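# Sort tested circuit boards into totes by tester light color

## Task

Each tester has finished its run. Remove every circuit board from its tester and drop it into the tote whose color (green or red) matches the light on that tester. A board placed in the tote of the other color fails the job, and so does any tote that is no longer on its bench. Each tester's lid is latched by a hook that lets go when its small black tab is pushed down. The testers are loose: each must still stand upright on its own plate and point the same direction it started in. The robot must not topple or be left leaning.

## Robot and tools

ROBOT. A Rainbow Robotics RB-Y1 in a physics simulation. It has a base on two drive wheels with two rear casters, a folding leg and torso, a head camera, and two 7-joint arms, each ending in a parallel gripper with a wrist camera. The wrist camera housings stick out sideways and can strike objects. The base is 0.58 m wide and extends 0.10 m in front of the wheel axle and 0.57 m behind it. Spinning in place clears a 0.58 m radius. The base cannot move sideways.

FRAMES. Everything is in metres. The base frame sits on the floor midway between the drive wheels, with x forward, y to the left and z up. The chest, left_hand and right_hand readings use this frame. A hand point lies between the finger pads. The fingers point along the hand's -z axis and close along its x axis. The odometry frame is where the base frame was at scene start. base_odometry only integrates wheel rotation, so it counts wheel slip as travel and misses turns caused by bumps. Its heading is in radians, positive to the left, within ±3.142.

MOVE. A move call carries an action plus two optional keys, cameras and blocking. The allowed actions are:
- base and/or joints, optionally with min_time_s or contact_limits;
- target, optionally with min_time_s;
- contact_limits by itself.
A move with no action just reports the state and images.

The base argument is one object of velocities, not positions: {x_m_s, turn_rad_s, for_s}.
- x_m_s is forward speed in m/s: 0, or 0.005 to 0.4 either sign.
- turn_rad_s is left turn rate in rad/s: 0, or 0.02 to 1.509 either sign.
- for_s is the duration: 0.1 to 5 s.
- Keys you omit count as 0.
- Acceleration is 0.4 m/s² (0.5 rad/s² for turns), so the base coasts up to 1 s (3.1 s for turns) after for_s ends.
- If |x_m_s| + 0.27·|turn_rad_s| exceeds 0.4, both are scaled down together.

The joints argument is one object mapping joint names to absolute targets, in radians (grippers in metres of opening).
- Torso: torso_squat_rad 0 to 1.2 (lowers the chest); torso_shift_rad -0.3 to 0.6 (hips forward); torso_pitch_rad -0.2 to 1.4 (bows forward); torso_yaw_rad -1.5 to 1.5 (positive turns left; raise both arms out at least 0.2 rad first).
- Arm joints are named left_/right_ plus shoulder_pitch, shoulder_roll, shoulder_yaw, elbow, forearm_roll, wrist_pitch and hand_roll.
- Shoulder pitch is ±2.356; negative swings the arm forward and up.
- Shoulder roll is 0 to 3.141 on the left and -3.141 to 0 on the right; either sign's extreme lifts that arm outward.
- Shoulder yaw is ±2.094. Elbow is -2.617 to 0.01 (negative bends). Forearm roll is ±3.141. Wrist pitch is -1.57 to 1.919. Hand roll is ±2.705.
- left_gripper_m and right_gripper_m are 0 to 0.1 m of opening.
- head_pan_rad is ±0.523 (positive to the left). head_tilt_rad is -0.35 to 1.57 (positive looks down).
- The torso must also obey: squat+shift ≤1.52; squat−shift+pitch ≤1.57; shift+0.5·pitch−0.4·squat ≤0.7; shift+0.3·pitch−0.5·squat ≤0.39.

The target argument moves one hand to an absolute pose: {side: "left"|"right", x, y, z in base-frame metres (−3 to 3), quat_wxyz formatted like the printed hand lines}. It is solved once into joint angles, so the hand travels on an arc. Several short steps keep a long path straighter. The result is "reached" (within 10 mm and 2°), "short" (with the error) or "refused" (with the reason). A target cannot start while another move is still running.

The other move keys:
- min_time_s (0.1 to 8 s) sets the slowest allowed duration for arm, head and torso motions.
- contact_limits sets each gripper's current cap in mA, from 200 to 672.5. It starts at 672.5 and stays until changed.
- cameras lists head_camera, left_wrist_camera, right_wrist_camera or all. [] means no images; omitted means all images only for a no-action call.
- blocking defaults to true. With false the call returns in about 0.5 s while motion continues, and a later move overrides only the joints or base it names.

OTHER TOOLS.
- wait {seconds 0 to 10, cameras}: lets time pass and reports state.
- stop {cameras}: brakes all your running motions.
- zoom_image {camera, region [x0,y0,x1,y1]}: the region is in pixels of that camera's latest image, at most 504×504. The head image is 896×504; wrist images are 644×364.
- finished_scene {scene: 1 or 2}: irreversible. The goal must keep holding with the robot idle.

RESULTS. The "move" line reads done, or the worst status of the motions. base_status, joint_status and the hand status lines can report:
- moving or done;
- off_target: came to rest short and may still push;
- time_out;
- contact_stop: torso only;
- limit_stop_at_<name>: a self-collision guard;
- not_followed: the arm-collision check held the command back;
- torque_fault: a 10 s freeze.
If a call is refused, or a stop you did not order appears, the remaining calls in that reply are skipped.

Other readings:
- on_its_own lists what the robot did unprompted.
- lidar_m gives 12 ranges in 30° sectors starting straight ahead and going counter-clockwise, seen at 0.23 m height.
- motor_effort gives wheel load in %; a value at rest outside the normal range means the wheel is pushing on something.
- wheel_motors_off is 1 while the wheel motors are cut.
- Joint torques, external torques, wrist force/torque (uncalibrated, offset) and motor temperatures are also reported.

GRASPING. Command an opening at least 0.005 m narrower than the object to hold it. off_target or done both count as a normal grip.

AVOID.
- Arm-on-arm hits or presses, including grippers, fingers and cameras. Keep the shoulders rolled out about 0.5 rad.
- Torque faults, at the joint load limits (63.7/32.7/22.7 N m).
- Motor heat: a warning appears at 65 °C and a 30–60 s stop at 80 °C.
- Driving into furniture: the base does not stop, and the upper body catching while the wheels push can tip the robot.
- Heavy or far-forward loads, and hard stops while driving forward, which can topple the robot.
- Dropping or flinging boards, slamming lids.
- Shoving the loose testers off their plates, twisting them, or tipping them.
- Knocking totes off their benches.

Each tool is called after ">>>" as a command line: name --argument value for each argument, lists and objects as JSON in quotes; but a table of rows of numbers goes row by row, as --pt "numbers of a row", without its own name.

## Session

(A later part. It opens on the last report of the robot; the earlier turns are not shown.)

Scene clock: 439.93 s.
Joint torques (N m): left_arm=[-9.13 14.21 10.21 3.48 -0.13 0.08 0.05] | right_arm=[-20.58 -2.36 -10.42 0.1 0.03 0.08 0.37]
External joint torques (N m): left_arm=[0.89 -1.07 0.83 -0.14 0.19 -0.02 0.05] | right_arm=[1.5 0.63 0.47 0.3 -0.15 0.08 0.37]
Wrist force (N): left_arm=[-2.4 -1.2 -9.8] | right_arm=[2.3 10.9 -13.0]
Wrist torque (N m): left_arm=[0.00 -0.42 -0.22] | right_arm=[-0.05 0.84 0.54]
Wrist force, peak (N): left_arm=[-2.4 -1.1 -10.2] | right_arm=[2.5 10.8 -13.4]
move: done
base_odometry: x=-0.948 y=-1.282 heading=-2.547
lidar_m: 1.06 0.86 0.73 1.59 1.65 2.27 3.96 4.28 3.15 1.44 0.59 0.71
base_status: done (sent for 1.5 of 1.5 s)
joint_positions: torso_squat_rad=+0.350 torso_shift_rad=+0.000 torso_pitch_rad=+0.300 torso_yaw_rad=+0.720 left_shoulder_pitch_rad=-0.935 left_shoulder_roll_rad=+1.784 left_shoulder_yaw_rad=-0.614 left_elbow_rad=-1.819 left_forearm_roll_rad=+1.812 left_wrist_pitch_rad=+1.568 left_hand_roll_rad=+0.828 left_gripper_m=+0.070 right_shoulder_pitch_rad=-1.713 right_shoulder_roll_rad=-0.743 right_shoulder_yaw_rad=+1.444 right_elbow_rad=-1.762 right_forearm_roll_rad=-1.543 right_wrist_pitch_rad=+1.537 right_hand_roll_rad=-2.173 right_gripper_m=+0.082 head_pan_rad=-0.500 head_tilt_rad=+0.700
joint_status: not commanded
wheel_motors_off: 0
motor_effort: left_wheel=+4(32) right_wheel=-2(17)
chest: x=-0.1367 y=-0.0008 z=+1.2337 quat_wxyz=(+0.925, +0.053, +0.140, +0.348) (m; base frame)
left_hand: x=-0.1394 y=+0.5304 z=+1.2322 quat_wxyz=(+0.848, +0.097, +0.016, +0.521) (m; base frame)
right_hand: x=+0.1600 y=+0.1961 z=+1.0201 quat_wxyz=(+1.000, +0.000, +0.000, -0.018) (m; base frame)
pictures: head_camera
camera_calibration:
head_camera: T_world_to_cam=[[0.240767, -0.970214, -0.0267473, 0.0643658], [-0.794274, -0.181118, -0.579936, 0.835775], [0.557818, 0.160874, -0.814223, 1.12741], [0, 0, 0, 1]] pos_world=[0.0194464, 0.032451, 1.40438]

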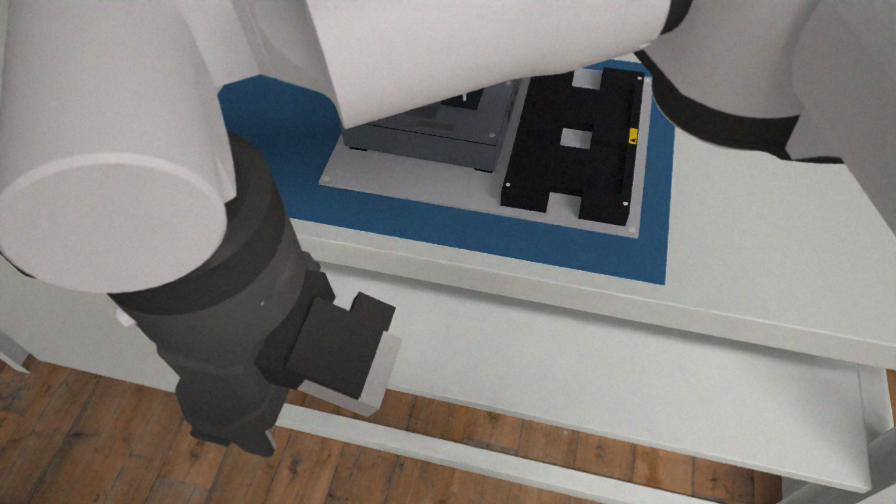

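Tester restored. Restore the arms and torso.

>>> move --base '{"x_m_s":-0.3,"for_s":1.6}'

>>> move --target '{"side":"right","x":0.20,"y":0.02,"z":1.14,"quat_wxyz":[1,0,0,0]}'

>>> move --target '{"side":"right","x":0.27,"y":-0.15,"z":1.10,"quat_wxyz":[0.996,0.053,0.016,-0.071]}'

>>> move --joints '{"torso_yaw_rad":0,"torso_pitch_rad":0.224,"right_gripper_m":0,"head_pan_rad":0,"head_tilt_rad":0.4}'

>>> move --joints '{"right_shoulder_pitch_rad":-1.566,"right_shoulder_roll_rad":-1.994,"right_shoulder_yaw_rad":1.542,"right_elbow_rad":-2.101,"right_forearm_roll_rad":-1.796,"right_wrist_pitch_rad":1.236,"right_hand_roll_rad":-1.092}' --cameras '["all"]'

Scene clock: 452.57 s.
Joint torques (N m): left_arm=[-8.99 14.33 9.98 3.56 -0.05 0.11 0.15] | right_arm=[-20.69 -2.63 -10.38 0.08 -0.04 0.09 0.33]
External joint torques (N m): left_arm=[1.03 -0.96 0.61 -0.05 0.27 0.01 0.15] | right_arm=[1.4 0.36 0.5 0.28 -0.22 0.09 0.33]
Wrist force (N): left_arm=[-2.4 -1.2 -10.0] | right_arm=[2.3 10.6 -13.0]
Wrist torque (N m): left_arm=[0.00 -0.42 -0.21] | right_arm=[-0.02 0.83 0.54]
Wrist force, peak (N): left_arm=[-2.3 -1.5 -10.1] | right_arm=[2.6 11.1 -13.3]
move: done
base_odometry: x=-0.550 y=-1.012 heading=-2.546
lidar_m: 1.54 1.08 1.26 1.59 1.65 2.26 3.48 4.02 3.16 3.04 1.18 0.97
base_status: done (sent for 1.6 of 1.6 s)
joint_positions: torso_squat_rad=+0.350 torso_shift_rad=+0.000 torso_pitch_rad=+0.300 torso_yaw_rad=+0.720 left_shoulder_pitch_rad=-0.935 left_shoulder_roll_rad=+1.784 left_shoulder_yaw_rad=-0.614 left_elbow_rad=-1.819 left_forearm_roll_rad=+1.812 left_wrist_pitch_rad=+1.568 left_hand_roll_rad=+0.828 left_gripper_m=+0.070 right_shoulder_pitch_rad=-1.713 right_shoulder_roll_rad=-0.743 right_shoulder_yaw_rad=+1.444 right_elbow_rad=-1.762 right_forearm_roll_rad=-1.543 right_wrist_pitch_rad=+1.537 right_hand_roll_rad=-2.173 right_gripper_m=+0.082 head_pan_rad=-0.500 head_tilt_rad=+0.700
joint_status: not commanded
wheel_motors_off: 0
motor_effort: left_wheel=+8(17) right_wheel=-3(26)
chest: x=-0.1367 y=-0.0008 z=+1.2337 quat_wxyz=(+0.925, +0.053, +0.140, +0.348) (m; base frame)
left_hand: x=-0.1394 y=+0.5304 z=+1.2322 quat_wxyz=(+0.848, +0.097, +0.016, +0.521) (m; base frame)
right_hand: x=+0.1600 y=+0.1961 z=+1.0201 quat_wxyz=(+1.000, +0.000, +0.000, -0.018) (m; base frame)
camera_calibration:
head_camera: T_world_to_cam=[[0.240767, -0.970214, -0.0267473, 0.0643658], [-0.794274, -0.181118, -0.579936, 0.835775], [0.557818, 0.160874, -0.814223, 1.12741], [0, 0, 0, 1]] pos_world=[0.0194464, 0.032451, 1.40438]
left_wrist_camera: T_world_to_cam=[[0.44225, 0.894621, 0.0637755, -0.492794], [0.839174, -0.437839, 0.322621, -0.0140685], [0.316547, -0.0891606, -0.944377, 1.32419], [0, 0, 0, 1]] pos_world=[-0.189424, 0.55277, 1.2865]
right_wrist_camera: T_world_to_cam=[[-0.998287, 0.0560531, -0.0167455, 0.168321], [0.0427956, 0.894888, 0.444235, -0.602222], [0.0398861, 0.442757, -0.895754, 0.892327], [0, 0, 0, 1]] pos_world=[0.158213, 0.134402, 1.06965]

Scene clock: 454.10 s.
Joint torques (N m): left_arm=[-9.19 14.23 10.05 3.51 -0.1 0.07 0.06] | right_arm=[-13.6 -0.33 -8.7 2.6 0.16 -0.14 0.21]
External joint torques (N m): left_arm=[0.84 -1.05 0.68 -0.1 0.22 -0.04 0.06] | right_arm=[0.91 1.09 0.06 -0.3 -0.02 -0.14 0.21]
Wrist force (N): left_arm=[-2.5 -1.3 -9.9] | right_arm=[2.1 10.8 -13.3]
Wrist torque (N m): left_arm=[0.02 -0.43 -0.23] | right_arm=[-0.07 0.82 0.54]
Wrist force, peak (N): left_arm=[-2.3 -1.3 -10.2] | right_arm=[2.0 11.0 -14.9]
move: done
base_odometry: x=-0.550 y=-1.012 heading=-2.546
lidar_m: 1.54 1.08 1.26 1.59 1.66 2.26 3.48 4.03 3.16 3.04 1.18 0.98
base_status: not commanded
joint_positions: torso_squat_rad=+0.350 torso_shift_rad=+0.000 torso_pitch_rad=+0.300 torso_yaw_rad=+0.720 left_shoulder_pitch_rad=-0.935 left_shoulder_roll_rad=+1.784 left_shoulder_yaw_rad=-0.614 left_elbow_rad=-1.819 left_forearm_roll_rad=+1.812 left_wrist_pitch_rad=+1.568 left_hand_roll_rad=+0.828 left_gripper_m=+0.070 right_shoulder_pitch_rad=-1.879 right_shoulder_roll_rad=-1.421 right_shoulder_yaw_rad=+1.224 right_elbow_rad=-2.297 right_forearm_roll_rad=-1.929 right_wrist_pitch_rad=+1.714 right_hand_roll_rad=-2.062 right_gripper_m=+0.082 head_pan_rad=-0.500 head_tilt_rad=+0.700
joint_status: all done
wheel_motors_off: 0
motor_effort: left_wheel=+8(9) right_wheel=-4(6)
chest: x=-0.1367 y=-0.0008 z=+1.2337 quat_wxyz=(+0.925, +0.053, +0.140, +0.348) (m; base frame)
left_hand: x=-0.1394 y=+0.5304 z=+1.2322 quat_wxyz=(+0.848, +0.097, +0.016, +0.521) (m; base frame)
right_hand: x=+0.2000 y=+0.0200 z=+1.1399 quat_wxyz=(+1.000, +0.000, +0.000, +0.000) (m; base frame)
right_hand_status: reached (checked arc, planned for 1.0 s): 0 mm and 0.0 deg off.
camera_calibration:
head_camera: T_world_to_cam=[[0.240633, -0.970248, -0.0267258, 0.0643387], [-0.794308, -0.181024, -0.579918, 0.835747], [0.557826, 0.160776, -0.814237, 1.12743], [0, 0, 0, 1]] pos_world=[0.0194467, 0.0324505, 1.40438]
left_wrist_camera: T_world_to_cam=[[0.442293, 0.89461, 0.0636424, -0.492652], [0.839197, -0.437844, 0.322554, -0.014058], [0.316425, -0.0892548, -0.944409, 1.32423], [0, 0, 0, 1]] pos_world=[-0.189325, 0.55277, 1.2865]
right_wrist_camera: T_world_to_cam=[[-0.999643, 0.0205238, -0.017125, 0.221516], [0.0107807, 0.895812, 0.444303, -0.493392], [0.0244596, 0.443959, -0.895713, 1.07897], [0, 0, 0, 1]] pos_world=[0.200365, -0.0415769, 1.18945]

Scene clock: 455.70 s.
Joint torques (N m): left_arm=[-9.08 14.08 9.85 3.48 -0.07 0.17 0.13] | right_arm=[-1.81 -0.82 -8.01 1.74 -0.04 -0.24 -0.35]
External joint torques (N m): left_arm=[0.95 -1.21 0.48 -0.14 0.26 0.06 0.13] | right_arm=[1.42 1.12 0.87 -0.54 -0.15 -0.04 -0.35]
Wrist force (N): left_arm=[-2.1 -1.1 -9.8] | right_arm=[2.2 10.5 -13.0]
Wrist torque (N m): left_arm=[0.00 -0.39 -0.20] | right_arm=[-0.05 0.79 0.52]
Wrist force, peak (N): left_arm=[-2.3 -0.8 -10.2] | right_arm=[1.9 11.3 -13.7]
move: done
base_odometry: x=-0.550 y=-1.012 heading=-2.546
lidar_m: 1.54 1.08 1.27 1.59 1.65 2.27 3.48 4.03 3.16 3.05 1.18 0.97
base_status: not commanded
joint_positions: torso_squat_rad=+0.350 torso_shift_rad=+0.000 torso_pitch_rad=+0.300 torso_yaw_rad=+0.720 left_shoulder_pitch_rad=-0.935 left_shoulder_roll_rad=+1.784 left_shoulder_yaw_rad=-0.614 left_elbow_rad=-1.819 left_forearm_roll_rad=+1.812 left_wrist_pitch_rad=+1.568 left_hand_roll_rad=+0.828 left_gripper_m=+0.070 right_shoulder_pitch_rad=-1.705 right_shoulder_roll_rad=-2.294 right_shoulder_yaw_rad=+1.347 right_elbow_rad=-2.372 right_forearm_roll_rad=-1.883 right_wrist_pitch_rad=+1.488 right_hand_roll_rad=-1.357 right_gripper_m=+0.082 head_pan_rad=-0.500 head_tilt_rad=+0.700
joint_status: all done
wheel_motors_off: 0
motor_effort: left_wheel=+7(8) right_wheel=-6(7)
chest: x=-0.1367 y=-0.0008 z=+1.2337 quat_wxyz=(+0.925, +0.053, +0.140, +0.348) (m; base frame)
left_hand: x=-0.1394 y=+0.5304 z=+1.2322 quat_wxyz=(+0.848, +0.097, +0.016, +0.521) (m; base frame)
right_hand: x=+0.2701 y=-0.1499 z=+1.1002 quat_wxyz=(+0.996, +0.053, +0.016, -0.071) (m; base frame)
right_hand_status: reached (checked arc, planned for 1.2 s): 0 mm and 0.0 deg off.
camera_calibration:
head_camera: T_world_to_cam=[[0.240633, -0.970248, -0.0267258, 0.0643387], [-0.794308, -0.181024, -0.579918, 0.835747], [0.557826, 0.160776, -0.814237, 1.12743], [0, 0, 0, 1]] pos_world=[0.0194467, 0.0324505, 1.40438]
left_wrist_camera: T_world_to_cam=[[0.442278, 0.894614, 0.0636908, -0.492669], [0.83916, -0.437835, 0.322663, -0.0140949], [0.316545, -0.0892599, -0.944369, 1.32414], [0, 0, 0, 1]] pos_world=[-0.189424, 0.55277, 1.2864]
right_wrist_camera: T_world_to_cam=[[-0.986562, 0.161633, 0.0238763, 0.266938], [0.149281, 0.832316, 0.533821, -0.469591], [0.0664103, 0.530212, -0.84526, 1.06323], [0, 0, 0, 1]] pos_world=[0.262843, -0.216034, 1.14301]

Scene clock: 457.73 s.
Joint torques (N m): left_arm=[-10.18 13.35 10.6 2.07 0.23 0.04 0.11] | right_arm=[-1.87 -1.87 -7.24 3.23 0.25 -0.1 -0.34]
External joint torques (N m): left_arm=[0.87 -1.04 0.53 -0.03 0.2 0.11 0.11] | right_arm=[1.21 0.81 1.2 -0.62 -0.21 -0.1 -0.35]
Wrist force (N): left_arm=[-1.6 0.2 -9.9] | right_arm=[1.5 10.9 -13.0]
Wrist torque (N m): left_arm=[-0.05 -0.37 -0.20] | right_arm=[-0.05 0.78 0.53]
Wrist force, peak (N): left_arm=[-1.9 -0.4 -10.2] | right_arm=[2.8 10.9 -13.5]
move: done
base_odometry: x=-0.550 y=-1.012 heading=-2.546
lidar_m: 1.54 1.09 1.26 1.59 1.65 2.27 3.48 4.03 3.17 3.05 1.18 0.98
base_status: not commanded
joint_positions: torso_squat_rad=+0.350 torso_shift_rad=+0.000 torso_pitch_rad=+0.224 torso_yaw_rad=+0.000 left_shoulder_pitch_rad=-0.935 left_shoulder_roll_rad=+1.784 left_shoulder_yaw_rad=-0.614 left_elbow_rad=-1.819 left_forearm_roll_rad=+1.812 left_wrist_pitch_rad=+1.568 left_hand_roll_rad=+0.828 left_gripper_m=+0.070 right_shoulder_pitch_rad=-1.705 right_shoulder_roll_rad=-2.294 right_shoulder_yaw_rad=+1.347 right_elbow_rad=-2.372 right_forearm_roll_rad=-1.883 right_wrist_pitch_rad=+1.488 right_hand_roll_rad=-1.357 right_gripper_m=+0.000 head_pan_rad=+0.000 head_tilt_rad=+0.400
joint_status: all done
wheel_motors_off: 0
motor_effort: left_wheel=+6(9) right_wheel=-6(8)
chest: x=-0.1593 y=-0.0007 z=+1.2398 quat_wxyz=(+0.994, +0.000, +0.112, +0.000) (m; base frame)
left_hand: x=+0.1801 y=+0.4000 z=+1.1601 quat_wxyz=(+0.980, +0.000, +0.000, +0.200) (m; base frame)
right_hand: x=+0.0568 y=-0.3952 z=+1.1827 quat_wxyz=(+0.913, -0.033, -0.045, -0.405) (m; base frame)
camera_calibration:
head_camera: T_world_to_cam=[[0.0165225, -0.99876, 0.0469595, -0.0681864], [-0.551478, -0.0482791, -0.832791, 1.19819], [0.834026, -0.0121373, -0.551592, 0.805628], [0, 0, 0, 1]] pos_world=[-0.0100125, -0.000476144, 1.44542]
left_wrist_camera: T_world_to_cam=[[0.913711, 0.406183, -0.012173, -0.314207], [0.359987, -0.795169, 0.487971, -0.278638], [0.188526, -0.450246, -0.872775, 1.22758], [0, 0, 0, 1]] pos_world=[0.155969, 0.458775, 1.20354]
right_wrist_camera: T_world_to_cam=[[-0.651817, 0.747765, -0.126422, 0.484542], [0.647476, 0.635506, 0.420603, -0.249841], [0.394854, 0.192301, -0.898394, 1.18775], [0, 0, 0, 1]] pos_world=[0.00861036, -0.431954, 1.23341]

Scene clock: 458.77 s.
Joint torques (N m): left_arm=[-10.22 13.31 10.29 2.24 0.27 -0.05 0.13] | right_arm=[-7.47 -7.1 -9.31 2.54 0.01 0.2 -0.46]
External joint torques (N m): left_arm=[0.83 -1.09 0.22 0.14 0.24 0.01 0.13] | right_arm=[0.89 -0.15 0.24 0.1 -0.22 0.21 -0.46]
Wrist force (N): left_arm=[-1.9 0.5 -10.1] | right_arm=[2.1 11.2 -12.9]
Wrist torque (N m): left_arm=[-0.09 -0.40 -0.19] | right_arm=[-0.12 0.82 0.54]
Wrist force, peak (N): left_arm=[-1.9 0.5 -10.1] | right_arm=[3.2 10.6 -14.1]
move: done
base_odometry: x=-0.550 y=-1.012 heading=-2.546
lidar_m: 1.54 1.09 1.26 1.58 1.66 2.26 3.48 4.03 3.16 3.05 1.17 0.97
base_status: not commanded
joint_positions: torso_squat_rad=+0.350 torso_shift_rad=+0.000 torso_pitch_rad=+0.224 torso_yaw_rad=+0.000 left_shoulder_pitch_rad=-0.935 left_shoulder_roll_rad=+1.784 left_shoulder_yaw_rad=-0.614 left_elbow_rad=-1.819 left_forearm_roll_rad=+1.812 left_wrist_pitch_rad=+1.568 left_hand_roll_rad=+0.828 left_gripper_m=+0.070 right_shoulder_pitch_rad=-1.566 right_shoulder_roll_rad=-1.994 right_shoulder_yaw_rad=+1.542 right_elbow_rad=-2.101 right_forearm_roll_rad=-1.796 right_wrist_pitch_rad=+1.236 right_hand_roll_rad=-1.092 right_gripper_m=+0.000 head_pan_rad=+0.000 head_tilt_rad=+0.400
joint_status: all done
wheel_motors_off: 0
motor_effort: left_wheel=+8(9) right_wheel=-7(7)
chest: x=-0.1593 y=-0.0007 z=+1.2398 quat_wxyz=(+0.994, +0.000, +0.112, +0.000) (m; base frame)
left_hand: x=+0.1801 y=+0.4000 z=+1.1601 quat_wxyz=(+0.980, +0.000, +0.000, +0.200) (m; base frame)
right_hand: x=+0.1226 y=-0.3996 z=+1.1007 quat_wxyz=(+0.951, +0.000, -0.001, -0.310) (m; base frame)
pictures: head_camera, left_wrist_camera, right_wrist_camera
camera_calibration:
head_camera: T_world_to_cam=[[0.0165225, -0.99876, 0.0469595, -0.0680882], [-0.551478, -0.0482791, -0.832791, 1.19825], [0.834026, -0.0121373, -0.551592, 0.805546], [0, 0, 0, 1]] pos_world=[-0.00991252, -0.000376144, 1.44542]
left_wrist_camera: T_world_to_cam=[[0.913663, 0.406288, -0.0122359, -0.314212], [0.360107, -0.795115, 0.48797, -0.2786], [0.188527, -0.450246, -0.872775, 1.22763], [0, 0, 0, 1]] pos_world=[0.155969, 0.458875, 1.20354]
right_wrist_camera: T_world_to_cam=[[-0.796163, 0.604786, -0.0189632, 0.362645], [0.534933, 0.718161, 0.445075, -0.235233], [0.282793, 0.344208, -0.895293, 1.16005], [0, 0, 0, 1]] pos_world=[0.0865044, -0.449684, 1.15015]

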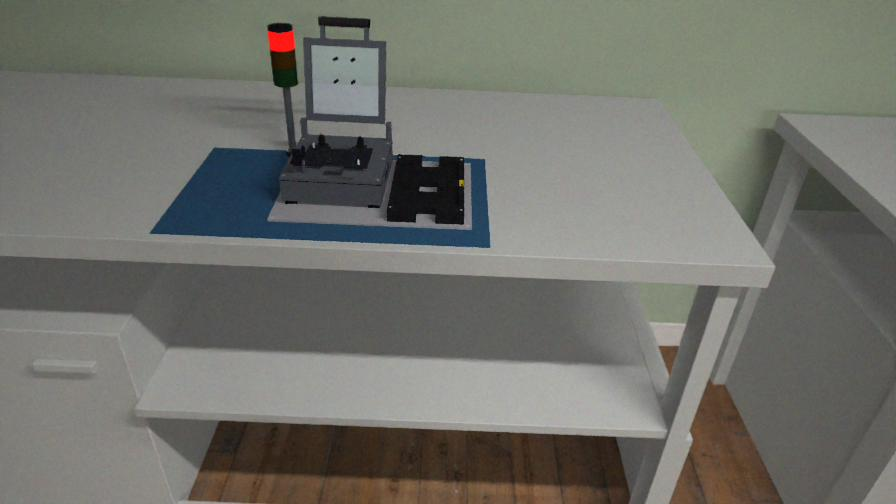

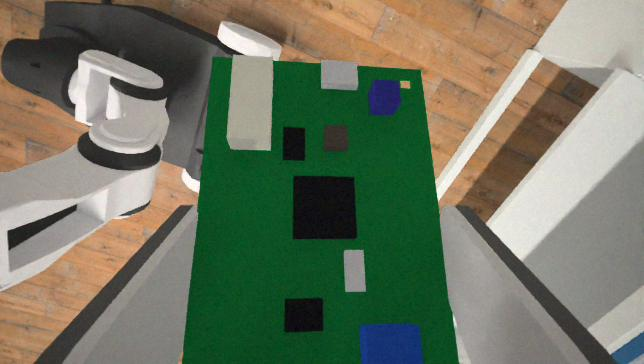

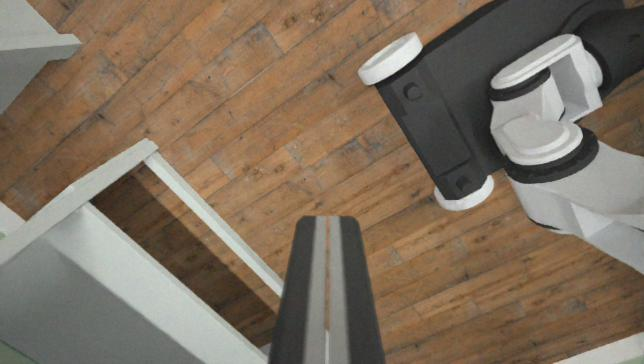

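>>> move --base '{"turn_rad_s":0.5,"for_s":5}'

>>> move --base '{"turn_rad_s":0.4,"for_s":1.2}' --cameras '["head_camera"]'

Scene clock: 470.37 s.
Joint torques (N m): left_arm=[-10.22 13.21 10.58 2.16 0.23 -0.08 0.21] | right_arm=[-7.68 -6.75 -8.98 2.6 -0.05 0.16 -0.31]
External joint torques (N m): left_arm=[0.83 -1.18 0.51 0.06 0.21 -0.02 0.21] | right_arm=[0.68 0.2 0.57 0.17 -0.28 0.17 -0.31]
Wrist force (N): left_arm=[-1.6 0.1 -9.8] | right_arm=[2.1 10.8 -13.2]
Wrist torque (N m): left_arm=[-0.07 -0.36 -0.20] | right_arm=[-0.09 0.82 0.52]
Wrist force, peak (N): left_arm=[-1.7 0.3 -10.3] | right_arm=[2.2 11.2 -13.3]
move: done
base_odometry: x=-0.550 y=-1.012 heading=-0.046
lidar_m: 2.02 3.48 3.49 3.26 3.01 1.37 1.01 1.37 1.12 1.17 1.59 1.61
base_status: done (sent for 5 of 5 s)
joint_positions: torso_squat_rad=+0.350 torso_shift_rad=+0.000 torso_pitch_rad=+0.224 torso_yaw_rad=+0.000 left_shoulder_pitch_rad=-0.935 left_shoulder_roll_rad=+1.784 left_shoulder_yaw_rad=-0.614 left_elbow_rad=-1.819 left_forearm_roll_rad=+1.812 left_wrist_pitch_rad=+1.568 left_hand_roll_rad=+0.828 left_gripper_m=+0.070 right_shoulder_pitch_rad=-1.566 right_shoulder_roll_rad=-1.994 right_shoulder_yaw_rad=+1.542 right_elbow_rad=-2.101 right_forearm_roll_rad=-1.796 right_wrist_pitch_rad=+1.236 right_hand_roll_rad=-1.092 right_gripper_m=+0.000 head_pan_rad=+0.000 head_tilt_rad=+0.400
joint_status: not commanded
wheel_motors_off: 0
motor_effort: left_wheel=-1(25) right_wheel=+2(25)
chest: x=-0.1593 y=-0.0007 z=+1.2398 quat_wxyz=(+0.994, +0.000, +0.112, +0.000) (m; base frame)
left_hand: x=+0.1801 y=+0.4000 z=+1.1601 quat_wxyz=(+0.980, +0.000, +0.000, +0.200) (m; base frame)
right_hand: x=+0.1226 y=-0.3996 z=+1.1007 quat_wxyz=(+0.951, +0.000, -0.001, -0.310) (m; base frame)
camera_calibration:
head_camera: T_world_to_cam=[[0.0165225, -0.99876, 0.0469595, -0.0680882], [-0.551478, -0.0482791, -0.832791, 1.19825], [0.834026, -0.0121373, -0.551592, 0.805546], [0, 0, 0, 1]] pos_world=[-0.00991252, -0.000376144, 1.44542]
left_wrist_camera: T_world_to_cam=[[0.913663, 0.406288, -0.0122359, -0.314212], [0.360107, -0.795115, 0.48797, -0.2786], [0.188527, -0.450246, -0.872775, 1.22763], [0, 0, 0, 1]] pos_world=[0.155969, 0.458875, 1.20354]
right_wrist_camera: T_world_to_cam=[[-0.796146, 0.604806, -0.0190173, 0.362715], [0.534953, 0.718186, 0.445011, -0.235149], [0.282803, 0.34412, -0.895323, 1.16004], [0, 0, 0, 1]] pos_world=[0.0865045, -0.449684, 1.15015]

Scene clock: 472.67 s.
Joint torques (N m): left_arm=[-10.14 13.33 10.59 2.08 0.21 -0.06 0.14] | right_arm=[-7.94 -6.71 -9.11 2.6 0.01 0.09 -0.44]
External joint torques (N m): left_arm=[0.91 -1.06 0.52 -0.02 0.19 0 0.14] | right_arm=[0.42 0.24 0.44 0.16 -0.22 0.1 -0.44]
Wrist force (N): left_arm=[-1.7 0.3 -9.8] | right_arm=[2.1 10.8 -12.9]
Wrist torque (N m): left_arm=[-0.07 -0.38 -0.19] | right_arm=[-0.06 0.82 0.54]
Wrist force, peak (N): left_arm=[-2.0 0.3 -10.2] | right_arm=[2.3 11.1 -13.3]
move: done
base_odometry: x=-0.550 y=-1.012 heading=+0.434
lidar_m: 3.48 3.48 3.32 3.01 1.45 0.98 1.22 1.12 1.13 1.60 1.60 1.96
base_status: done (sent for 1.2 of 1.2 s)
joint_positions: torso_squat_rad=+0.350 torso_shift_rad=+0.000 torso_pitch_rad=+0.224 torso_yaw_rad=+0.000 left_shoulder_pitch_rad=-0.935 left_shoulder_roll_rad=+1.784 left_shoulder_yaw_rad=-0.614 left_elbow_rad=-1.819 left_forearm_roll_rad=+1.812 left_wrist_pitch_rad=+1.568 left_hand_roll_rad=+0.828 left_gripper_m=+0.070 right_shoulder_pitch_rad=-1.566 right_shoulder_roll_rad=-1.994 right_shoulder_yaw_rad=+1.542 right_elbow_rad=-2.101 right_forearm_roll_rad=-1.796 right_wrist_pitch_rad=+1.236 right_hand_roll_rad=-1.092 right_gripper_m=+0.000 head_pan_rad=+0.000 head_tilt_rad=+0.400
joint_status: not commanded
wheel_motors_off: 0
motor_effort: left_wheel=+0(18) right_wheel=+4(25)
chest: x=-0.1593 y=-0.0007 z=+1.2398 quat_wxyz=(+0.994, +0.000, +0.112, +0.000) (m; base frame)
left_hand: x=+0.1801 y=+0.4000 z=+1.1600 quat_wxyz=(+0.980, +0.000, +0.000, +0.200) (m; base frame)
right_hand: x=+0.1226 y=-0.3996 z=+1.1007 quat_wxyz=(+0.951, +0.000, -0.001, -0.310) (m; base frame)
pictures: head_camera
camera_calibration:
head_camera: T_world_to_cam=[[0.0165225, -0.99876, 0.0469595, -0.0680882], [-0.551478, -0.0482791, -0.832791, 1.19825], [0.834026, -0.0121373, -0.551592, 0.805546], [0, 0, 0, 1]] pos_world=[-0.00991252, -0.000376144, 1.44542]

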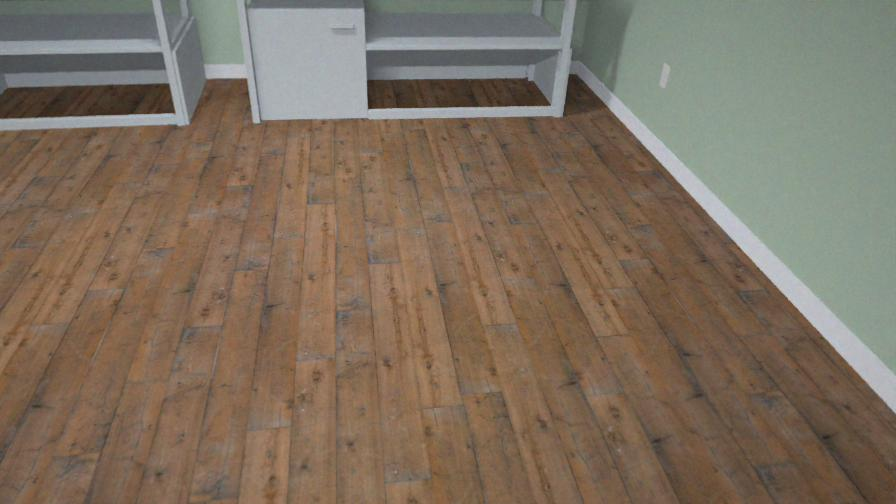

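>>> move --joints '{"head_tilt_rad":0.1}' --cameras '["head_camera"]'

Scene clock: 479.10 s.
Joint torques (N m): left_arm=[-10.23 13.51 10.57 2.15 0.22 -0.08 0.09] | right_arm=[-7.66 -6.85 -9.18 2.54 -0.02 0.11 -0.39]
External joint torques (N m): left_arm=[0.82 -0.89 0.5 0.05 0.2 -0.02 0.09] | right_arm=[0.69 0.09 0.37 0.11 -0.25 0.12 -0.39]
Wrist force (N): left_arm=[-1.5 0.2 -9.7] | right_arm=[2.2 11.1 -13.3]
Wrist torque (N m): left_arm=[-0.08 -0.36 -0.20] | right_arm=[-0.10 0.85 0.54]
Wrist force, peak (N): left_arm=[-1.8 0.2 -10.2] | right_arm=[2.2 11.1 -13.3]
move: done
base_odometry: x=-0.550 y=-1.012 heading=+0.434
lidar_m: 3.48 3.49 3.32 3.01 1.46 0.98 1.21 1.12 1.12 1.60 1.60 1.97
base_status: not commanded
joint_positions: torso_squat_rad=+0.350 torso_shift_rad=+0.000 torso_pitch_rad=+0.224 torso_yaw_rad=+0.000 left_shoulder_pitch_rad=-0.935 left_shoulder_roll_rad=+1.784 left_shoulder_yaw_rad=-0.614 left_elbow_rad=-1.819 left_forearm_roll_rad=+1.812 left_wrist_pitch_rad=+1.568 left_hand_roll_rad=+0.828 left_gripper_m=+0.070 right_shoulder_pitch_rad=-1.566 right_shoulder_roll_rad=-1.994 right_shoulder_yaw_rad=+1.542 right_elbow_rad=-2.101 right_forearm_roll_rad=-1.796 right_wrist_pitch_rad=+1.236 right_hand_roll_rad=-1.092 right_gripper_m=+0.000 head_pan_rad=+0.000 head_tilt_rad=+0.100
joint_status: all done
wheel_motors_off: 0
motor_effort: left_wheel=+1(2) right_wheel=+4(5)
chest: x=-0.1593 y=-0.0007 z=+1.2398 quat_wxyz=(+0.994, +0.000, +0.112, +0.000) (m; base frame)
left_hand: x=+0.1801 y=+0.4000 z=+1.1600 quat_wxyz=(+0.980, +0.000, +0.000, +0.200) (m; base frame)
right_hand: x=+0.1226 y=-0.3996 z=+1.1007 quat_wxyz=(+0.951, +0.000, -0.001, -0.310) (m; base frame)
pictures: head_camera
camera_calibration:
head_camera: T_world_to_cam=[[0.00168838, -0.998762, 0.049706, -0.0733849], [-0.280775, -0.04818, -0.958564, 1.40339], [0.959772, -0.0123378, -0.280509, 0.429738], [0, 0, 0, 1]] pos_world=[-0.0182906, -0.000376837, 1.46943]

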